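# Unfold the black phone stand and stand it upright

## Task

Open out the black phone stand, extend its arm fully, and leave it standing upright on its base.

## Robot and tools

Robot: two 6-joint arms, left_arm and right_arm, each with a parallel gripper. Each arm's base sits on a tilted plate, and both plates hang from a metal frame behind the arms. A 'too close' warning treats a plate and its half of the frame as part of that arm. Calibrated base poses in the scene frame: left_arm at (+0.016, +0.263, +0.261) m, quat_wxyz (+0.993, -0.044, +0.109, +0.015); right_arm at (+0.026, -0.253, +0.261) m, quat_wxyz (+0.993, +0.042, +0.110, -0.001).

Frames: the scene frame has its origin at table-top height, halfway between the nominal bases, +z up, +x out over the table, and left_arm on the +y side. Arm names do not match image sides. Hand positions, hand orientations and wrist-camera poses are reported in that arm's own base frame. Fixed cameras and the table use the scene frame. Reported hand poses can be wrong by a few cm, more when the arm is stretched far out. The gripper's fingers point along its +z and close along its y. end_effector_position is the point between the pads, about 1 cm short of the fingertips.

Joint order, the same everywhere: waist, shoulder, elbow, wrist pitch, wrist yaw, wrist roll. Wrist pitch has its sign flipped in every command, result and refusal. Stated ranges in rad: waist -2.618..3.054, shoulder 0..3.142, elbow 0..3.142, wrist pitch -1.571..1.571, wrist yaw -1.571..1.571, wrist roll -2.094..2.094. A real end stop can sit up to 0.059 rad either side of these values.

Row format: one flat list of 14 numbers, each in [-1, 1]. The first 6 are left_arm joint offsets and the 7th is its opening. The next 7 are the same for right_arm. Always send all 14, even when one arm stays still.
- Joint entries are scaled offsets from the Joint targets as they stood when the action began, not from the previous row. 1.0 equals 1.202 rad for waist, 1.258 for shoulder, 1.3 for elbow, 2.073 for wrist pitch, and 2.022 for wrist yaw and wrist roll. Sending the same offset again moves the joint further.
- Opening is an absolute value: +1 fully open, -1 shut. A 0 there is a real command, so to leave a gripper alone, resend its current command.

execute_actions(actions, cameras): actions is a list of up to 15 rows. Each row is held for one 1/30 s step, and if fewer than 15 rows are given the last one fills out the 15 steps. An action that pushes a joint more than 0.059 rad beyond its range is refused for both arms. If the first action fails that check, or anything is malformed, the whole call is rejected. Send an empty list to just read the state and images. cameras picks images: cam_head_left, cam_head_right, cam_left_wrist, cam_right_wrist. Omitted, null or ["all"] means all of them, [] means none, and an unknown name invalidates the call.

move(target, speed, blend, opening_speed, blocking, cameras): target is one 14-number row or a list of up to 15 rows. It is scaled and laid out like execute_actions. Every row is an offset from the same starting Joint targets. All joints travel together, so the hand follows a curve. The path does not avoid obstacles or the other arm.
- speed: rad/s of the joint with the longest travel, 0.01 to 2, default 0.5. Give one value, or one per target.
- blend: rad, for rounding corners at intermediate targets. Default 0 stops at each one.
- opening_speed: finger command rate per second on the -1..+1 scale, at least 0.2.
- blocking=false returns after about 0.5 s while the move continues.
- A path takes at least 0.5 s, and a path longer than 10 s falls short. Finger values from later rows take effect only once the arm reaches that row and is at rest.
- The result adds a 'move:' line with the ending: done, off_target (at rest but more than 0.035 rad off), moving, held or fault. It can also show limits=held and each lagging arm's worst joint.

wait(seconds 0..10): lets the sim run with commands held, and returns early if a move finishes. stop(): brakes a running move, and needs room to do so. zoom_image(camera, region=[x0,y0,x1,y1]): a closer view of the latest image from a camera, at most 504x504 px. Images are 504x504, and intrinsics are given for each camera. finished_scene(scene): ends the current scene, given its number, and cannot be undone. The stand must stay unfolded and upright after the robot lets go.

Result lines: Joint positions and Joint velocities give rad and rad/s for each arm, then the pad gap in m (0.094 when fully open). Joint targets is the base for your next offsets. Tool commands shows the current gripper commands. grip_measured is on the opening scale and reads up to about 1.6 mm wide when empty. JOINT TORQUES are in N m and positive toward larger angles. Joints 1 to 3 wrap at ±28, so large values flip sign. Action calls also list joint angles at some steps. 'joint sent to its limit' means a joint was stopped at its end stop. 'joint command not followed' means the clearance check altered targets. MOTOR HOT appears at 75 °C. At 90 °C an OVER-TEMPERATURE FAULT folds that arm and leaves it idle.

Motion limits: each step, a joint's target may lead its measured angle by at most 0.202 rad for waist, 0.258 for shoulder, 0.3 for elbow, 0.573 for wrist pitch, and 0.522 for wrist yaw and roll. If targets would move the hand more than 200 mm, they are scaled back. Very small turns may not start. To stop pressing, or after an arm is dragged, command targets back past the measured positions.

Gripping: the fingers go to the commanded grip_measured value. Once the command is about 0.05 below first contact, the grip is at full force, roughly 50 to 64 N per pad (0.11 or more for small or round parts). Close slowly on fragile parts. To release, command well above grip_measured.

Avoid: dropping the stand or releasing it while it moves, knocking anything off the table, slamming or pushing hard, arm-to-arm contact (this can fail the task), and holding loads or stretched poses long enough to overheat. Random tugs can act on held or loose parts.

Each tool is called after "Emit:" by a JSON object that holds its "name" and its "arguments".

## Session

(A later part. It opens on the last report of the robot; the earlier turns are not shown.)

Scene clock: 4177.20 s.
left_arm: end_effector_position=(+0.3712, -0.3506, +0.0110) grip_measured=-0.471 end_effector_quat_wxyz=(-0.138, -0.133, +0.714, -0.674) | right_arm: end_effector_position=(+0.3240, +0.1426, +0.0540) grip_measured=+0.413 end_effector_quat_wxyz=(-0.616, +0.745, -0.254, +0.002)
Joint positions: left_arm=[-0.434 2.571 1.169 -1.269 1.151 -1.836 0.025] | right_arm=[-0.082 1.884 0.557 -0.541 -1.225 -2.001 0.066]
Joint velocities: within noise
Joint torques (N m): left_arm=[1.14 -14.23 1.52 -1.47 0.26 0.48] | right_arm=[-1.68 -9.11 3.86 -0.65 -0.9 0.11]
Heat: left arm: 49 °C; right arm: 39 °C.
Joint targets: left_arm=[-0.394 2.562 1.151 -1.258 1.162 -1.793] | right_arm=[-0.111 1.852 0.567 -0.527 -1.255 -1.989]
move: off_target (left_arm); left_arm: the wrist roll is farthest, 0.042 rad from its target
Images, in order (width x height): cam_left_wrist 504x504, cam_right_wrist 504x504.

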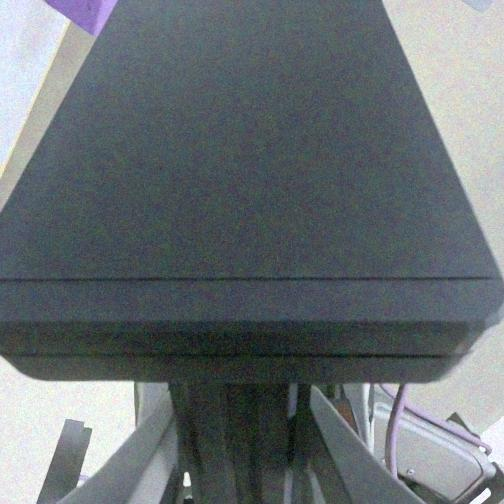

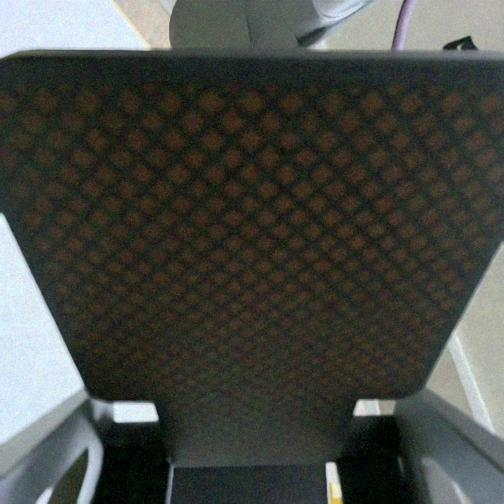

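Emit:
{"name": "zoom_image", "arguments": {"camera": "cam_right_wrist", "region": [50, 300, 450, 504]}}

Emit:
{"name": "zoom_image", "arguments": {"camera": "cam_left_wrist", "region": [50, 330, 450, 504]}}

Emit:
{"name": "wait", "arguments": {"seconds": 0, "cameras": ["cam_head_left","cam_head_right"]}}

Emit:
{"name": "zoom_image", "arguments": {"camera": "cam_head_left", "region": [200, 150, 350, 270]}}

Emit:
{"name": "zoom_image", "arguments": {"camera": "cam_head_right", "region": [200, 150, 350, 270]}}

Scaled by 1.260 from the camera's 504x504 image, which has a finer 720x720 frame.

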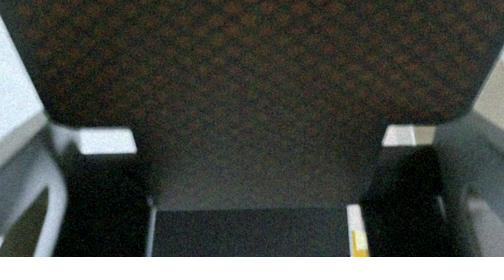

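Scaled by 1.260 from the camera's 504x504 image, which has a finer 720x720 frame.

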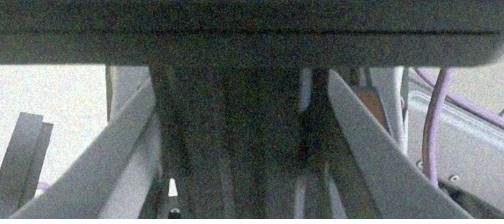

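Scene clock: 4182.93 s.
left_arm: end_effector_position=(+0.3712, -0.3506, +0.0111) grip_measured=-0.471 end_effector_quat_wxyz=(-0.138, -0.132, +0.714, -0.674) | right_arm: end_effector_position=(+0.3240, +0.1426, +0.0540) grip_measured=+0.413 end_effector_quat_wxyz=(-0.616, +0.745, -0.254, +0.002)
Joint positions: left_arm=[-0.434 2.571 1.169 -1.27 1.151 -1.835 0.025] | right_arm=[-0.082 1.884 0.557 -0.541 -1.225 -2.002 0.066]
Joint velocities: within noise
Joint torques (N m): left_arm=[1.24 -14.24 1.57 -1.43 0.26 0.47] | right_arm=[-1.68 -9.14 3.95 -0.67 -0.92 0.11]
Heat: left arm: 49 °C; right arm: 39 °C.
Joint targets: left_arm=[-0.394 2.562 1.151 -1.258 1.162 -1.793] | right_arm=[-0.111 1.852 0.567 -0.527 -1.255 -1.989]
Tool commands: left_gripper/opening=-1.0 right_gripper/opening=-1.0
Images, in order (width x height): cam_head_left 504x504, cam_head_right 504x504.

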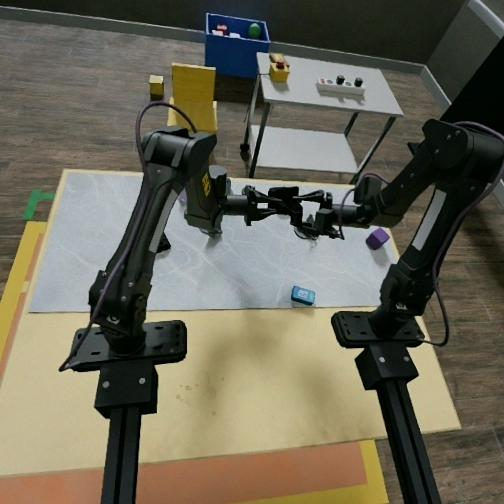

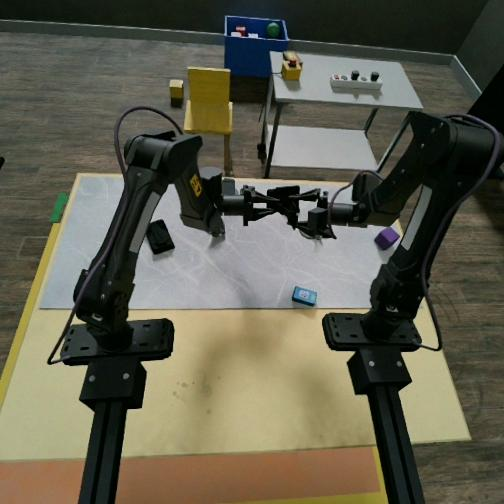

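Scaled by 3.360 from the camera's 504x504 image, which has a finer 720x720 frame.

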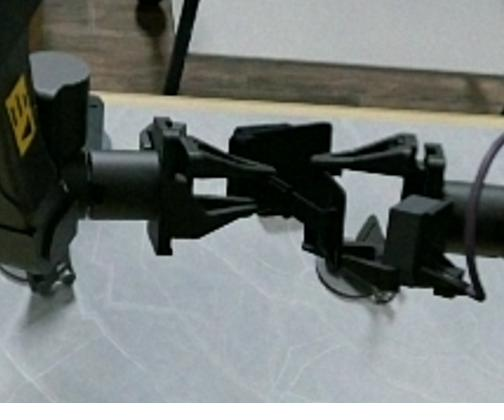

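Scaled by 3.360 from the camera's 504x504 image, which has a finer 720x720 frame.

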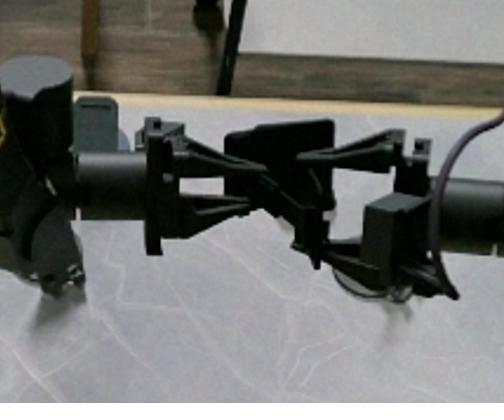

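Emit:
{"name": "move", "arguments": {"target": [0.0383,-0.0149,-0.0289,-0.0002,0.0223,0.0089,-1,0,0,0,0,0,0,-1], "speed": 0.08, "cameras": ["cam_left_wrist","cam_right_wrist"]}}

Emit:
{"name": "zoom_image", "arguments": {"camera": "cam_right_wrist", "region": [50, 300, 450, 504]}}

Scene clock: 4189.30 s.
left_arm: end_effector_position=(+0.3681, -0.3330, +0.0113) grip_measured=-0.471 end_effector_quat_wxyz=(-0.144, -0.129, +0.714, -0.673) | right_arm: end_effector_position=(+0.3248, +0.1419, +0.0527) grip_measured=+0.413 end_effector_quat_wxyz=(-0.614, +0.747, -0.256, +0.005)
Joint positions: left_arm=[-0.396 2.554 1.131 -1.272 1.203 -1.819 0.025] | right_arm=[-0.082 1.884 0.557 -0.54 -1.215 -2.005 0.066]
Joint velocities: within noise
Joint torques (N m): left_arm=[1.92 -14.26 1.32 -1.44 0.27 0.46] | right_arm=[-1.77 -9.11 3.95 -0.68 -1.01 0.17]
Heat: left arm: 50 °C; right arm: 40 °C.
Joint targets: left_arm=[-0.348 2.543 1.113 -1.259 1.208 -1.775] | right_arm=[-0.111 1.852 0.567 -0.527 -1.255 -1.989]
move: off_target (left_arm, right_arm); left_arm: the waist is farthest, 0.048 rad from its target; right_arm: the wrist yaw is farthest, 0.040 rad from its target
Images, in order (width x height): cam_left_wrist 504x504, cam_right_wrist 504x504.

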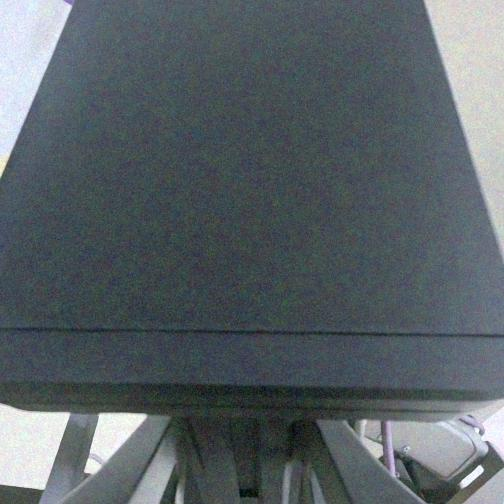

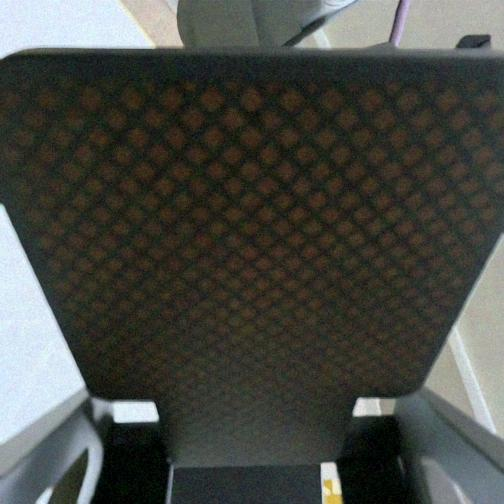

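Scaled by 1.260 from the camera's 504x504 image, which has a finer 720x720 frame.

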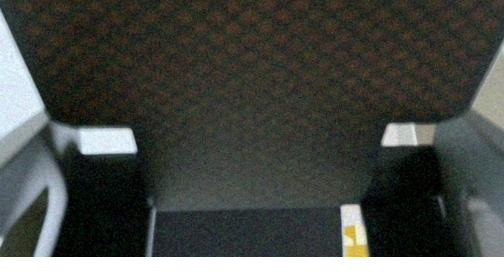

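Emit:
{"name": "move", "arguments": {"target": [0.0351,-0.0134,-0.0228,0.0047,0.0209,0.0089,-1,0,0,0,0,0,0,-1], "speed": 0.08}}

Emit:
{"name": "zoom_image", "arguments": {"camera": "cam_head_left", "region": [200, 150, 350, 270]}}

Emit:
{"name": "zoom_image", "arguments": {"camera": "cam_head_right", "region": [200, 150, 350, 270]}}

Scene clock: 4201.47 s.
left_arm: end_effector_position=(+0.3646, -0.3179, +0.0124) grip_measured=-0.471 end_effector_quat_wxyz=(-0.150, -0.124, +0.715, -0.672) | right_arm: end_effector_position=(+0.3257, +0.1414, +0.0519) grip_measured=+0.413 end_effector_quat_wxyz=(-0.612, +0.749, -0.256, +0.009)
Joint positions: left_arm=[-0.362 2.538 1.099 -1.272 1.252 -1.804 0.025] | right_arm=[-0.082 1.884 0.557 -0.54 -1.208 -2.01 0.066]
Joint velocities: within noise
Joint torques (N m): left_arm=[2.81 -14.17 1.47 -1.28 0.18 0.52] | right_arm=[-1.83 -9.32 3.93 -0.67 -1.08 0.18]
Heat: left arm: 50 °C; right arm: 40 °C.
Joint targets: left_arm=[-0.306 2.526 1.083 -1.249 1.250 -1.758] | right_arm=[-0.111 1.852 0.567 -0.527 -1.255 -1.989]
move: off_target (left_arm, right_arm); left_arm: the waist is farthest, 0.056 rad from its target; right_arm: the wrist yaw is farthest, 0.047 rad from its target

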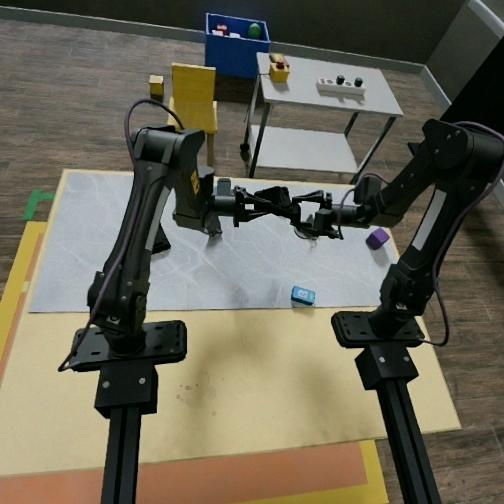

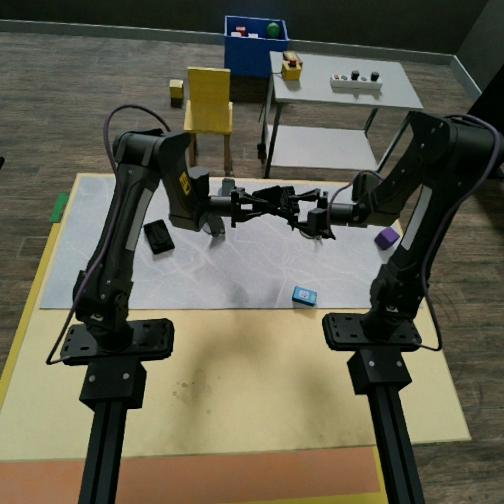

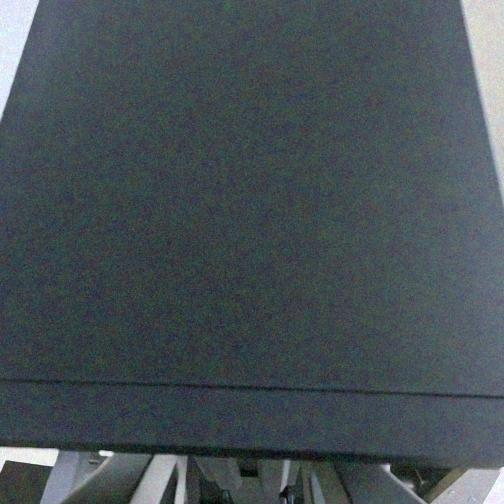

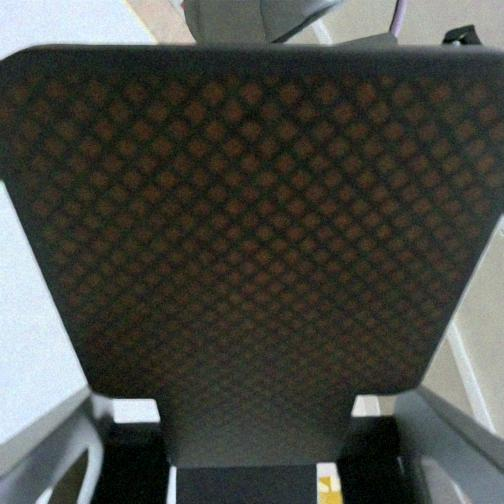

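Scaled by 3.360 from the camera's 504x504 image, which has a finer 720x720 frame.

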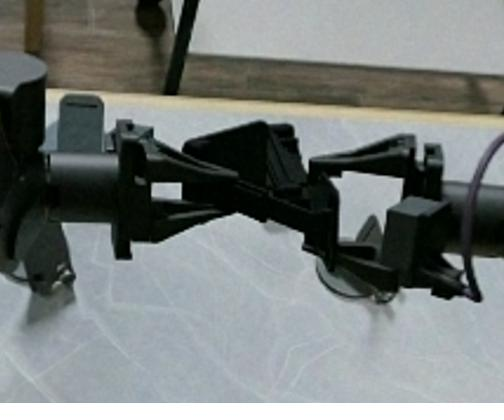

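Scaled by 3.360 from the camera's 504x504 image, which has a finer 720x720 frame.

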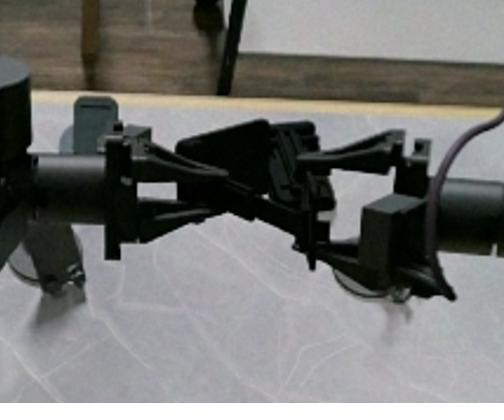

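Emit:
{"name": "move", "arguments": {"target": [[-0.075,0.015,0.025,0,-0.02,-0.02,-1,0.02,0.01,0,0,0.02,-0.01,-1],[-0.075,0.015,0.025,0,-0.02,-0.02,-0.2,0.02,0.01,0,0,0.02,-0.01,-1]], "speed": 0.08, "opening_speed": 0.4}}

Scene clock: 4230.33 s.
left_arm: end_effector_position=(+0.3645, -0.3273, +0.0108) grip_measured=-0.202 end_effector_quat_wxyz=(-0.147, -0.133, +0.716, -0.669) | right_arm: end_effector_position=(+0.3274, +0.1402, +0.0500) grip_measured=+0.413 end_effector_quat_wxyz=(-0.607, +0.751, -0.258, +0.015)
Joint positions: left_arm=[-0.386 2.538 1.103 -1.262 1.212 -1.809 0.037] | right_arm=[-0.082 1.884 0.557 -0.54 -1.193 -2.015 0.066]
Joint velocities: within noise
Joint torques (N m): left_arm=[-2.86 -12.49 3.63 -1.41 0.15 0.17] | right_arm=[0.27 -8.28 3.93 -0.69 -0.82 0.02]
Heat: left arm: 52 °C; right arm: 40 °C.
Joint targets: left_arm=[-0.396 2.545 1.116 -1.249 1.210 -1.798] | right_arm=[-0.087 1.865 0.567 -0.527 -1.215 -2.010]
move: done

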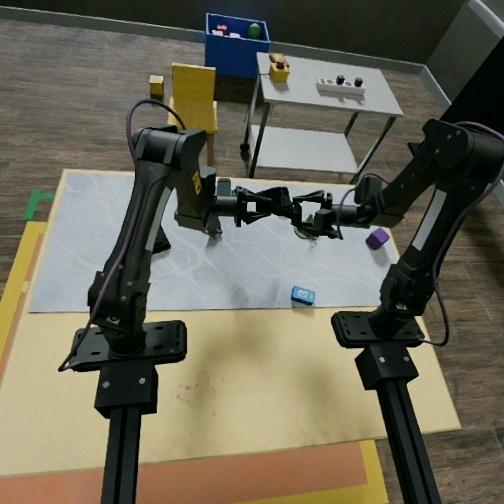

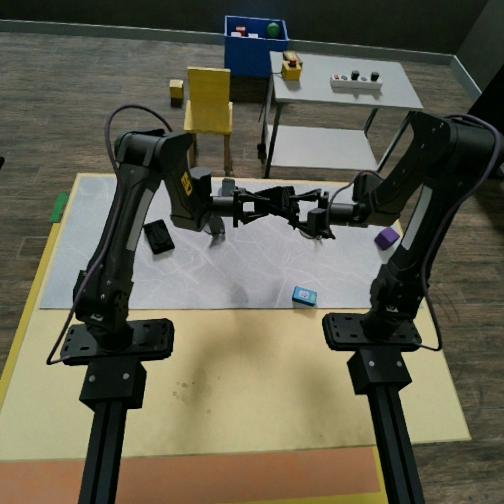

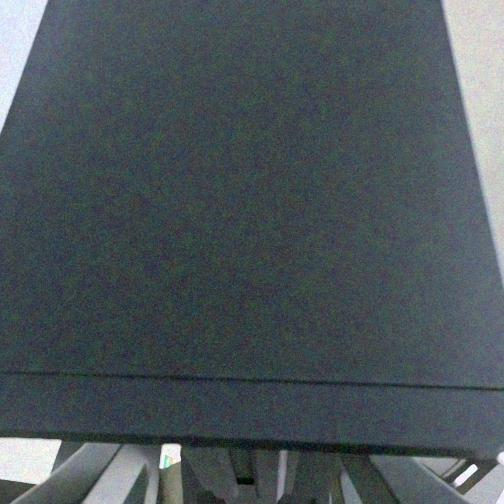

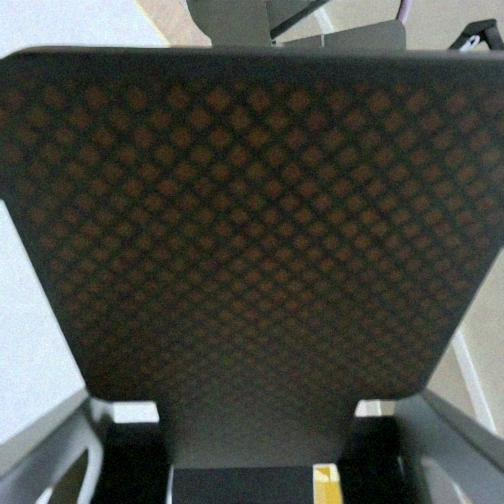

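Emit:
{"name": "move", "arguments": {"target": [[0.0749,-0.0151,-0.0254,0,0.0198,0.0198,0.0,0,0,0,0,0,0,-1],[0.1618,-0.0509,-0.0677,0.0381,0.0702,0.0673,0.0,0,0,0,0,0,0,-1]], "speed": 0.12, "cameras": ["cam_left_wrist","cam_head_left"]}}

Scene clock: 4243.20 s.
left_arm: end_effector_position=(+0.3798, -0.2555, +0.0052) grip_measured=-0.002 end_effector_quat_wxyz=(-0.122, -0.145, +0.715, -0.673) | right_arm: end_effector_position=(+0.3277, +0.1400, +0.0497) grip_measured=+0.413 end_effector_quat_wxyz=(-0.607, +0.751, -0.259, +0.016)
Joint positions: left_arm=[-0.206 2.51 1.037 -1.189 1.336 -1.674 0.047] | right_arm=[-0.082 1.884 0.557 -0.54 -1.19 -2.015 0.066]
Joint velocities: within noise
Joint torques (N m): left_arm=[-1.24 -15.31 1.47 -1.19 0.48 0.15] | right_arm=[0.03 -8.16 3.93 -0.69 -0.82 -0.01]
Heat: left arm: 52 °C; right arm: 40 °C.
Joint targets: left_arm=[-0.202 2.481 1.028 -1.170 1.351 -1.662] | right_arm=[-0.087 1.865 0.567 -0.527 -1.215 -2.010]
move: done
Images, in order (width x height): cam_head_left 504x504, cam_left_wrist 504x504.

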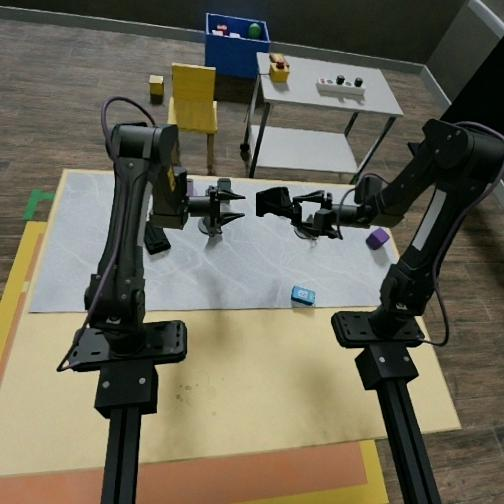

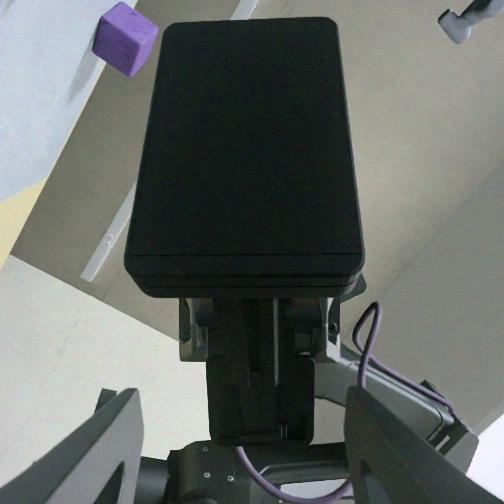

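Emit:
{"name": "move", "arguments": {"target": [[0.15,0,0,0,0,0,0.0,0,0,0,0,0,0,-1],[0.1,-0.78,-0.483,0.371,-0.223,0.5747,0.0,0,0,0,0,0,0,-1]], "speed": [0.4,0.7], "blend": 0.05, "cameras": ["cam_head_left","cam_head_right","cam_right_wrist"]}}

Emit:
{"name": "zoom_image", "arguments": {"camera": "cam_head_left", "region": [220, 150, 370, 270]}}

Emit:
{"name": "zoom_image", "arguments": {"camera": "cam_head_right", "region": [220, 150, 370, 270]}}

Scene clock: 4251.23 s.
left_arm: end_effector_position=(+0.2983, -0.1602, +0.0750) grip_measured=-0.002 end_effector_quat_wxyz=(+0.255, +0.003, +0.835, -0.487) | right_arm: end_effector_position=(+0.3277, +0.1400, +0.0497) grip_measured=+0.413 end_effector_quat_wxyz=(-0.607, +0.751, -0.259, +0.016)
Joint positions: left_arm=[-0.071 1.517 0.411 -0.418 0.9 -0.512 0.047] | right_arm=[-0.082 1.884 0.557 -0.54 -1.19 -2.015 0.066]
Joint velocities: within noise
Joint torques (N m): left_arm=[-1.57 -7.98 3.08 -1.13 0.39 0.17] | right_arm=[0.2 -8.2 3.93 -0.67 -0.79 0.07]
Heat: left arm: 52 °C; right arm: 40 °C.
Joint targets: left_arm=[-0.081 1.500 0.400 -0.401 0.900 -0.500] | right_arm=[-0.087 1.865 0.567 -0.527 -1.215 -2.010]
move: done
Images, in order (width x height): cam_head_left 504x504, cam_head_right 504x504, cam_right_wrist 504x504.

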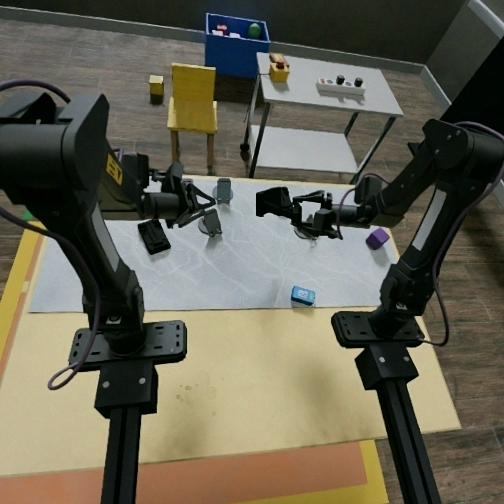

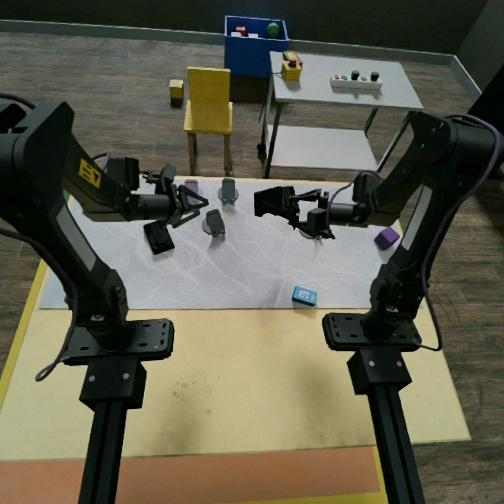

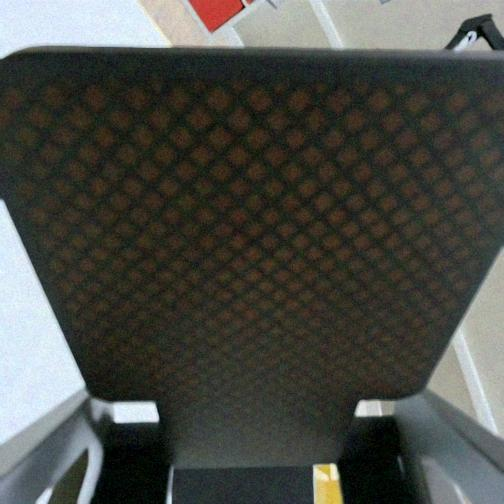

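Scaled by 3.360 from the camera's 504x504 image, which has a finer 720x720 frame.

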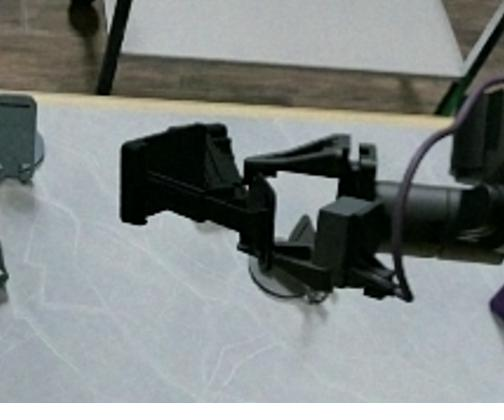

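Scaled by 3.360 from the camera's 504x504 image, which has a finer 720x720 frame.

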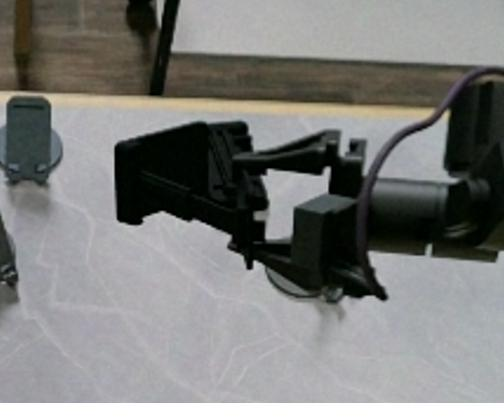

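Emit:
{"name": "move", "arguments": {"target": [[0.483,0,0,0,0,0,0.0,-0.02,-0.19,0.0,0,0.0,0.0,-1],[0.483,0,0,0,0,0,0.0,0.28,-0.37,0.17,0.15,0.41,0.61,-1],[0.483,0,0,0,0,0,0.0,0.592,0.0617,0.346,0.291,0.823,1.0,-1]], "speed": [0.5,0.5,0.5], "blend": 0.15}}

Scene clock: 4296.67 s.
left_arm: end_effector_position=(+0.3378, +0.0245, +0.0743) grip_measured=-0.002 end_effector_quat_wxyz=(+0.381, -0.230, +0.804, -0.395) | right_arm: end_effector_position=(+0.3933, +0.1881, +0.0096) grip_measured=+0.413 end_effector_quat_wxyz=(+0.325, -0.225, +0.912, -0.113)
Joint positions: left_arm=[0.492 1.517 0.411 -0.416 0.895 -0.51 0.047] | right_arm=[0.616 1.922 0.986 0.064 0.434 0.003 0.066]
Joint velocities: within noise
Joint torques (N m): left_arm=[0.72 -8.17 3.04 -1.11 0.36 0.13] | right_arm=[2.37 -6.76 8.5 -0.66 0.3 0.05]
Heat: left arm: 48 °C; right arm: 39 °C.
Joint targets: left_arm=[0.499 1.500 0.400 -0.401 0.900 -0.500] | right_arm=[0.625 1.943 1.017 0.077 0.449 0.012]
move: done

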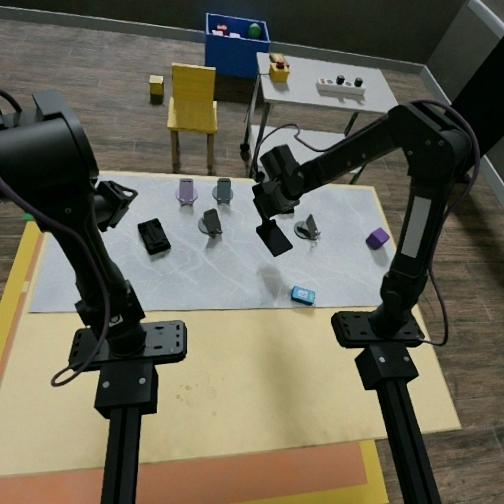

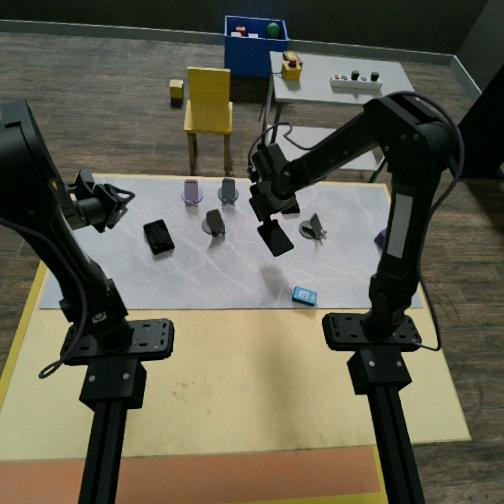

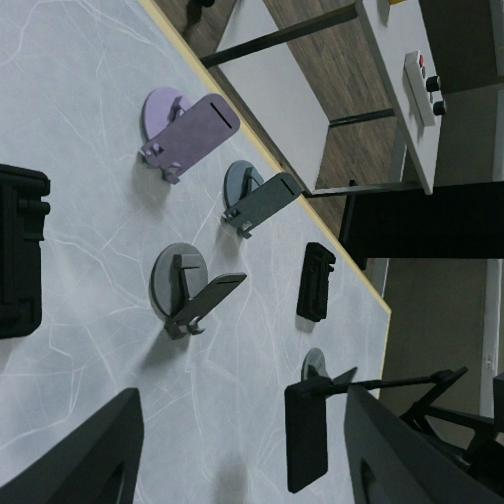

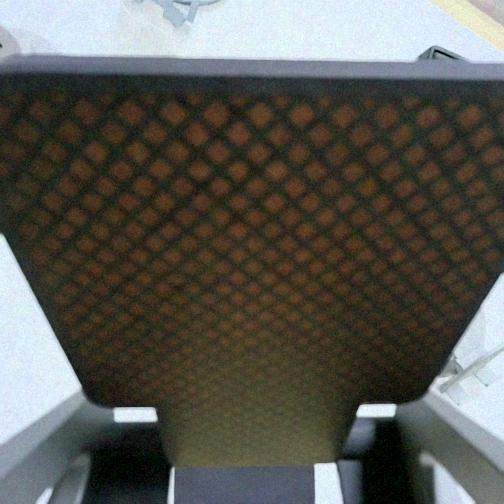

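Emit:
{"name": "move", "arguments": {"target": [0,0,0,0,0,0,0.0,0,0,0,0,0,0.2252,-1], "speed": 0.4, "cameras": ["cam_left_wrist"]}}

Emit:
{"name": "zoom_image", "arguments": {"camera": "cam_left_wrist", "region": [204, 300, 504, 504]}}

Scene clock: 4301.77 s.
left_arm: end_effector_position=(+0.3378, +0.0245, +0.0743) grip_measured=-0.002 end_effector_quat_wxyz=(+0.381, -0.230, +0.804, -0.395) | right_arm: end_effector_position=(+0.3933, +0.1878, +0.0096) grip_measured=+0.413 end_effector_quat_wxyz=(+0.342, -0.013, +0.939, -0.037)
Joint positions: left_arm=[0.492 1.517 0.411 -0.416 0.895 -0.51 0.047] | right_arm=[0.616 1.922 0.986 0.064 0.435 0.459 0.066]
Joint velocities: within noise
Joint torques (N m): left_arm=[0.69 -8.06 2.85 -1.12 0.4 0.14] | right_arm=[2.3 -6.84 8.51 -0.71 0.33 0.06]
Heat: left arm: 47 °C; right arm: 40 °C.
Joint targets: left_arm=[0.499 1.500 0.400 -0.401 0.900 -0.500] | right_arm=[0.625 1.943 1.017 0.076 0.450 0.468]
move: done
Images, in order (width x height): cam_left_wrist 504x504.

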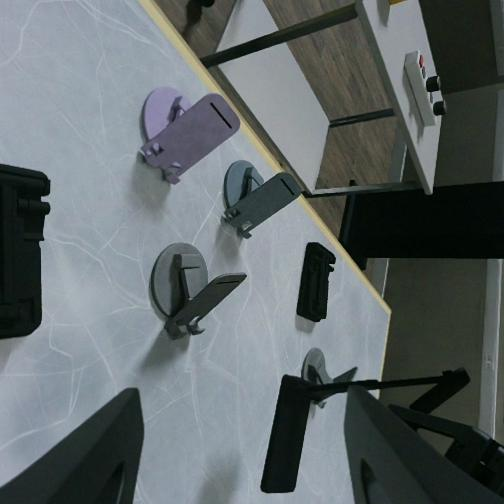

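Scaled by 1.680 from the camera's 504x504 image, which has a finer 720x720 frame.

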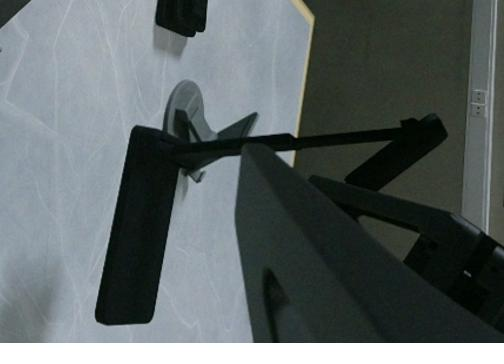

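Emit:
{"name": "move", "arguments": {"target": [0,0,0,0,0,0,0.0,-0.0341,0.1892,-0.0115,-0.1302,-0.0114,-0.0193,-1], "speed": 0.15, "cameras": ["cam_left_wrist","cam_head_left","cam_right_wrist"]}}

Emit:
{"name": "zoom_image", "arguments": {"camera": "cam_left_wrist", "region": [204, 300, 504, 504]}}

Emit:
{"name": "zoom_image", "arguments": {"camera": "cam_head_left", "region": [220, 180, 370, 300]}}

Scene clock: 4333.43 s.
left_arm: end_effector_position=(+0.3378, +0.0245, +0.0743) grip_measured=-0.002 end_effector_quat_wxyz=(+0.381, -0.230, +0.804, -0.395) | right_arm: end_effector_position=(+0.4100, +0.1864, -0.0572) grip_measured=+0.413 end_effector_quat_wxyz=(+0.342, -0.011, +0.939, -0.041)
Joint positions: left_arm=[0.492 1.517 0.411 -0.416 0.895 -0.51 0.047] | right_arm=[0.589 2.155 0.99 -0.172 0.428 0.437 0.066]
Joint velocities: within noise
Joint torques (N m): left_arm=[0.61 -8.21 3.07 -1.14 0.35 0.12] | right_arm=[1.43 -7.13 5.52 -0.99 0.16 -0.12]
Heat: left arm: 47 °C; right arm: 40 °C.
Joint targets: left_arm=[0.499 1.500 0.400 -0.401 0.900 -0.500] | right_arm=[0.583 2.181 1.002 -0.193 0.426 0.429]
move: done
Images, in order (width x height): cam_head_left 504x504, cam_left_wrist 504x504, cam_right_wrist 504x504.

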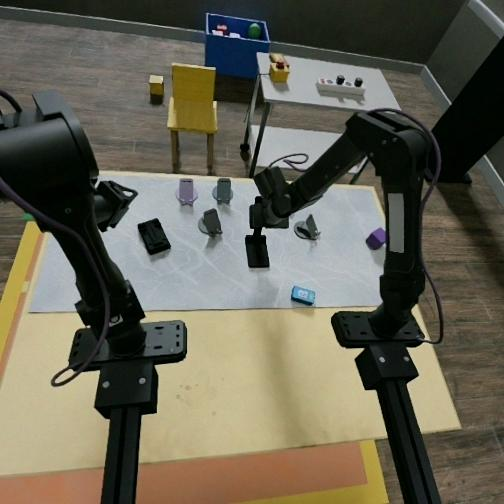

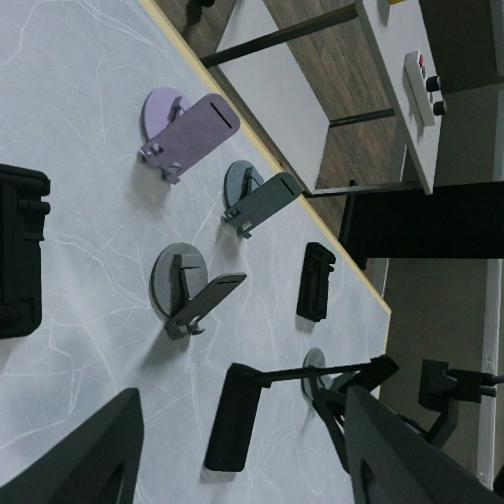

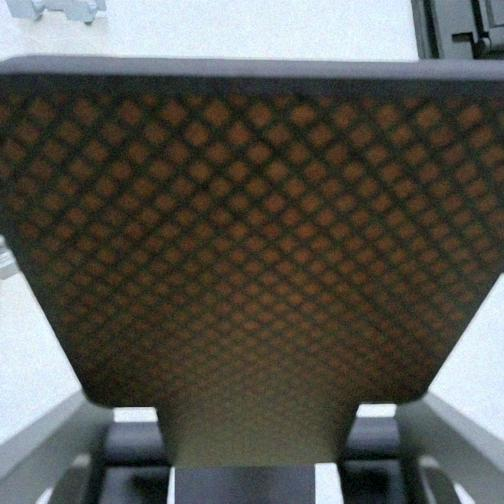

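Scaled by 1.680 from the camera's 504x504 image, which has a finer 720x720 frame.

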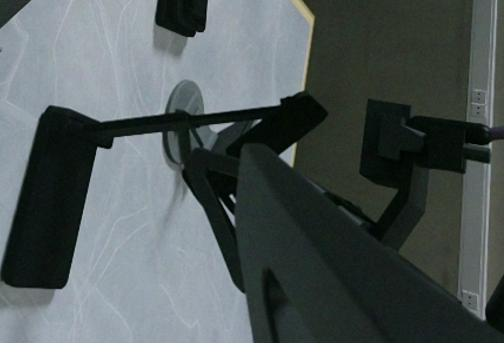

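Scaled by 3.360 from the camera's 504x504 image, which has a finer 720x720 frame.

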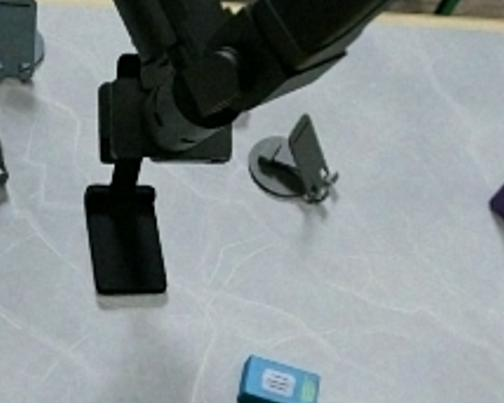

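Emit:
{"name": "move", "arguments": {"target": [0,0,0,0,0,0,0.0,-0.0061,0.0565,0.0104,-0.0298,-0.0026,-0.0046,-1], "speed": 0.05, "cameras": ["cam_left_wrist","cam_head_left"]}}

Emit:
{"name": "zoom_image", "arguments": {"camera": "cam_left_wrist", "region": [150, 300, 450, 504]}}

Emit:
{"name": "zoom_image", "arguments": {"camera": "cam_head_left", "region": [220, 200, 320, 290]}}

Scene clock: 4339.70 s.
left_arm: end_effector_position=(+0.3378, +0.0244, +0.0743) grip_measured=-0.002 end_effector_quat_wxyz=(+0.381, -0.230, +0.804, -0.395) | right_arm: end_effector_position=(+0.4214, +0.1906, -0.0614) grip_measured=+0.413 end_effector_quat_wxyz=(+0.364, -0.012, +0.930, -0.039)
Joint positions: left_arm=[0.492 1.517 0.411 -0.416 0.895 -0.51 0.047] | right_arm=[0.589 2.2 1.004 -0.252 0.445 0.418 0.066]
Joint velocities: within noise
Joint torques (N m): left_arm=[0.64 -8.13 2.95 -1.09 0.36 0.12] | right_arm=[1.02 -5.57 5.46 -0.93 -0.12 -0.02]
Heat: left arm: 46 °C; right arm: 39 °C.
Joint targets: left_arm=[0.499 1.500 0.400 -0.401 0.900 -0.500] | right_arm=[0.576 2.252 1.015 -0.255 0.421 0.419]
move: off_target (right_arm); right_arm: the shoulder is farthest, 0.052 rad from its target
Images, in order (width x height): cam_head_left 504x504, cam_left_wrist 504x504.

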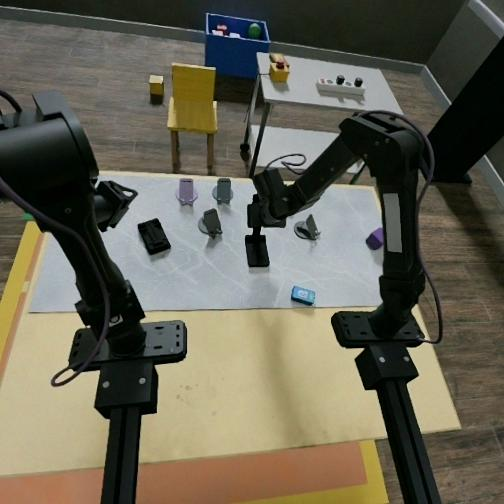

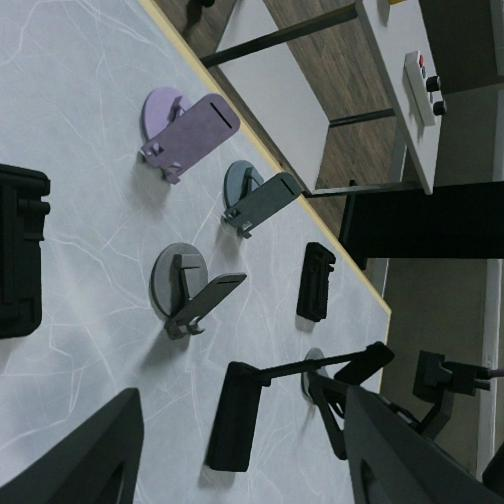

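Scaled by 1.680 from the camera's 504x504 image, which has a finer 720x720 frame.

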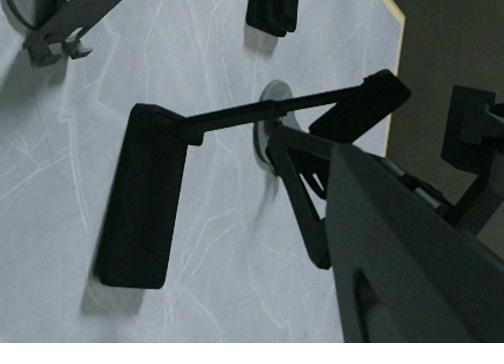

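Scaled by 5.040 from the camera's 504x504 image, which has a finer 720x720 frame.

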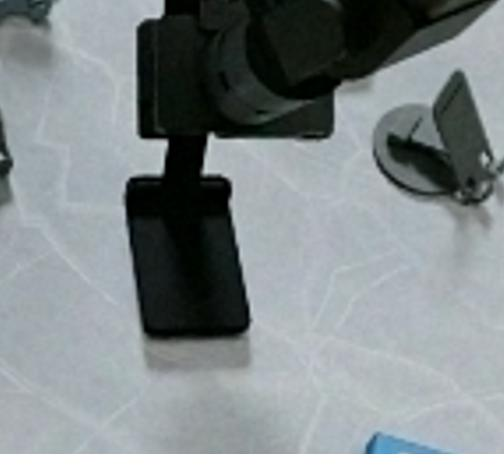

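Emit:
{"name": "move", "arguments": {"target": [0,0,0,0,0,0,0.0,0.0061,-0.0965,-0.0104,0.0298,0.0026,0.0046,-1], "speed": 0.1, "cameras": ["cam_left_wrist","cam_head_left"]}}

Emit:
{"name": "zoom_image", "arguments": {"camera": "cam_left_wrist", "region": [150, 300, 450, 504]}}

Emit:
{"name": "zoom_image", "arguments": {"camera": "cam_head_left", "region": [220, 200, 320, 290]}}

Scene clock: 4347.03 s.
left_arm: end_effector_position=(+0.3378, +0.0244, +0.0743) grip_measured=-0.002 end_effector_quat_wxyz=(+0.381, -0.230, +0.804, -0.395) | right_arm: end_effector_position=(+0.4182, +0.1917, -0.0542) grip_measured=+0.413 end_effector_quat_wxyz=(+0.356, -0.014, +0.934, -0.034)
Joint positions: left_arm=[0.492 1.517 0.411 -0.416 0.895 -0.51 0.047] | right_arm=[0.589 2.167 1.004 -0.207 0.428 0.421 0.066]
Joint velocities: within noise
Joint torques (N m): left_arm=[0.54 -8.12 3.06 -1.14 0.43 0.1] | right_arm=[1.52 -11.92 4.3 -0.74 0.13 0.03]
Heat: left arm: 46 °C; right arm: 39 °C.
Joint targets: left_arm=[0.499 1.500 0.400 -0.401 0.900 -0.500] | right_arm=[0.583 2.130 1.002 -0.194 0.426 0.429]
move: off_target (right_arm); right_arm: the shoulder is farthest, 0.037 rad from its target
Images, in order (width x height): cam_head_left 504x504, cam_left_wrist 504x504.

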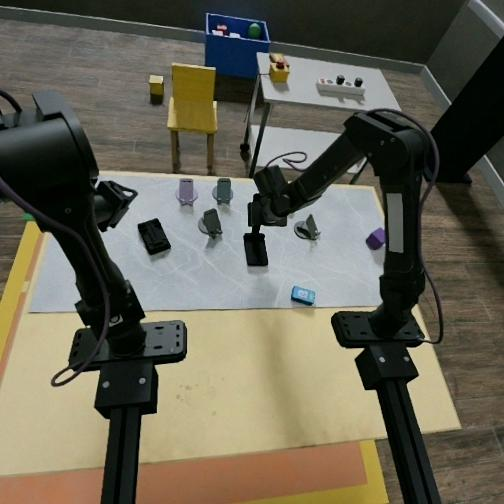

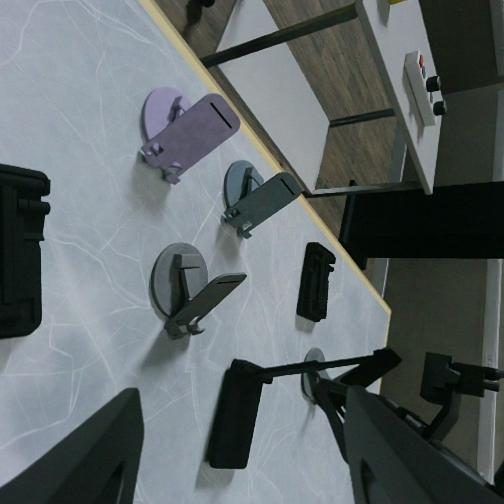

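Scaled by 1.680 from the camera's 504x504 image, which has a finer 720x720 frame.

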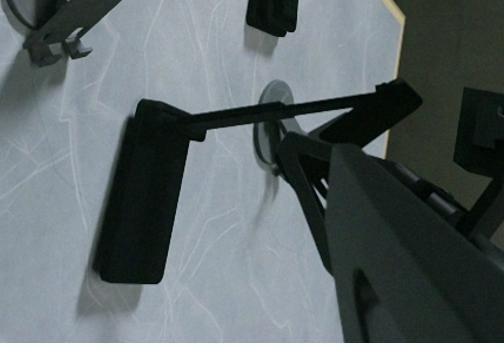

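Scaled by 5.040 from the camera's 504x504 image, which has a finer 720x720 frame.

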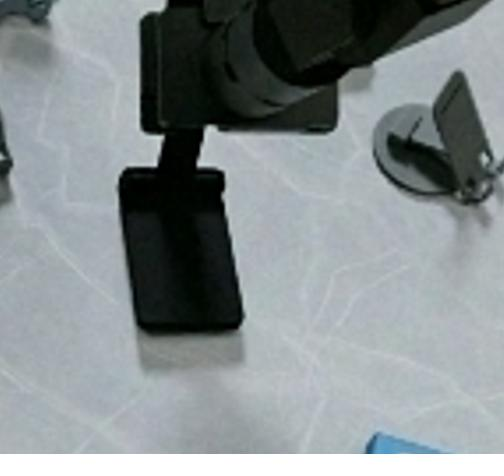

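Emit:
{"name": "move", "arguments": {"target": [0,0,0,0,0,0,0.0,0,0.0596,0,0,0,0,-1], "speed": 0.05, "cameras": ["cam_left_wrist","cam_head_left"]}}

Emit:
{"name": "zoom_image", "arguments": {"camera": "cam_left_wrist", "region": [200, 340, 290, 490]}}

Emit:
{"name": "zoom_image", "arguments": {"camera": "cam_head_left", "region": [230, 220, 290, 280]}}

Scene clock: 4357.90 s.
left_arm: end_effector_position=(+0.3378, +0.0244, +0.0743) grip_measured=-0.002 end_effector_quat_wxyz=(+0.381, -0.230, +0.804, -0.395) | right_arm: end_effector_position=(+0.4162, +0.1905, -0.0594) grip_measured=+0.413 end_effector_quat_wxyz=(+0.351, -0.016, +0.936, -0.037)
Joint positions: left_arm=[0.492 1.517 0.411 -0.416 0.895 -0.51 0.047] | right_arm=[0.589 2.178 1.004 -0.204 0.428 0.421 0.066]
Joint velocities: within noise
Joint torques (N m): left_arm=[0.59 -8.08 2.92 -1.15 0.41 0.13] | right_arm=[1.33 -7.15 4.23 -0.77 0.13 0.05]
Heat: left arm: 46 °C; right arm: 41 °C.
Joint targets: left_arm=[0.499 1.500 0.400 -0.401 0.900 -0.500] | right_arm=[0.583 2.205 1.002 -0.194 0.426 0.429]
move: done
Images, in order (width x height): cam_head_left 504x504, cam_left_wrist 504x504.

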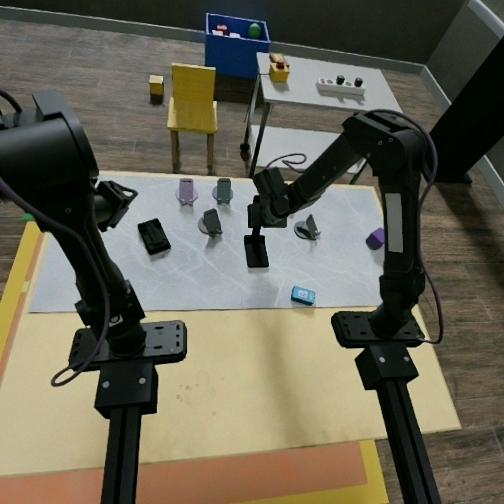

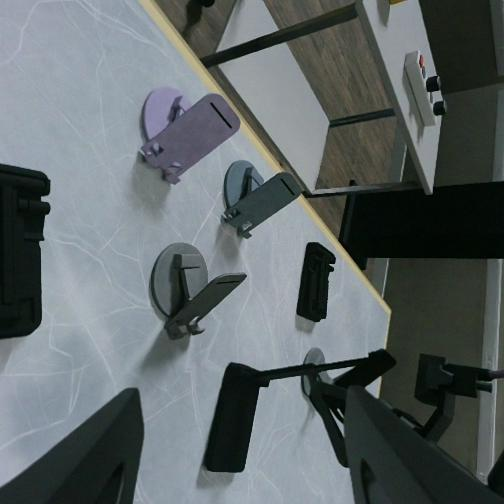

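Scaled by 3.360 from the camera's 504x504 image, which has a finer 720x720 frame.

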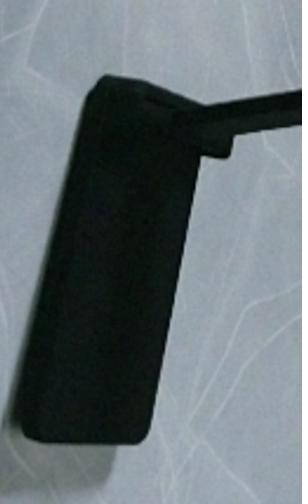

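Scaled by 8.400 from the camera's 504x504 image, which has a finer 720x720 frame.

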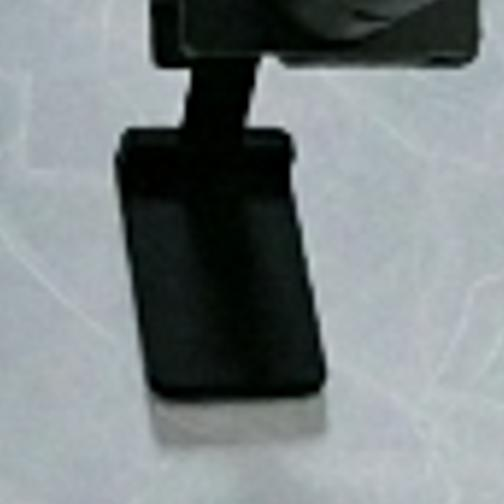

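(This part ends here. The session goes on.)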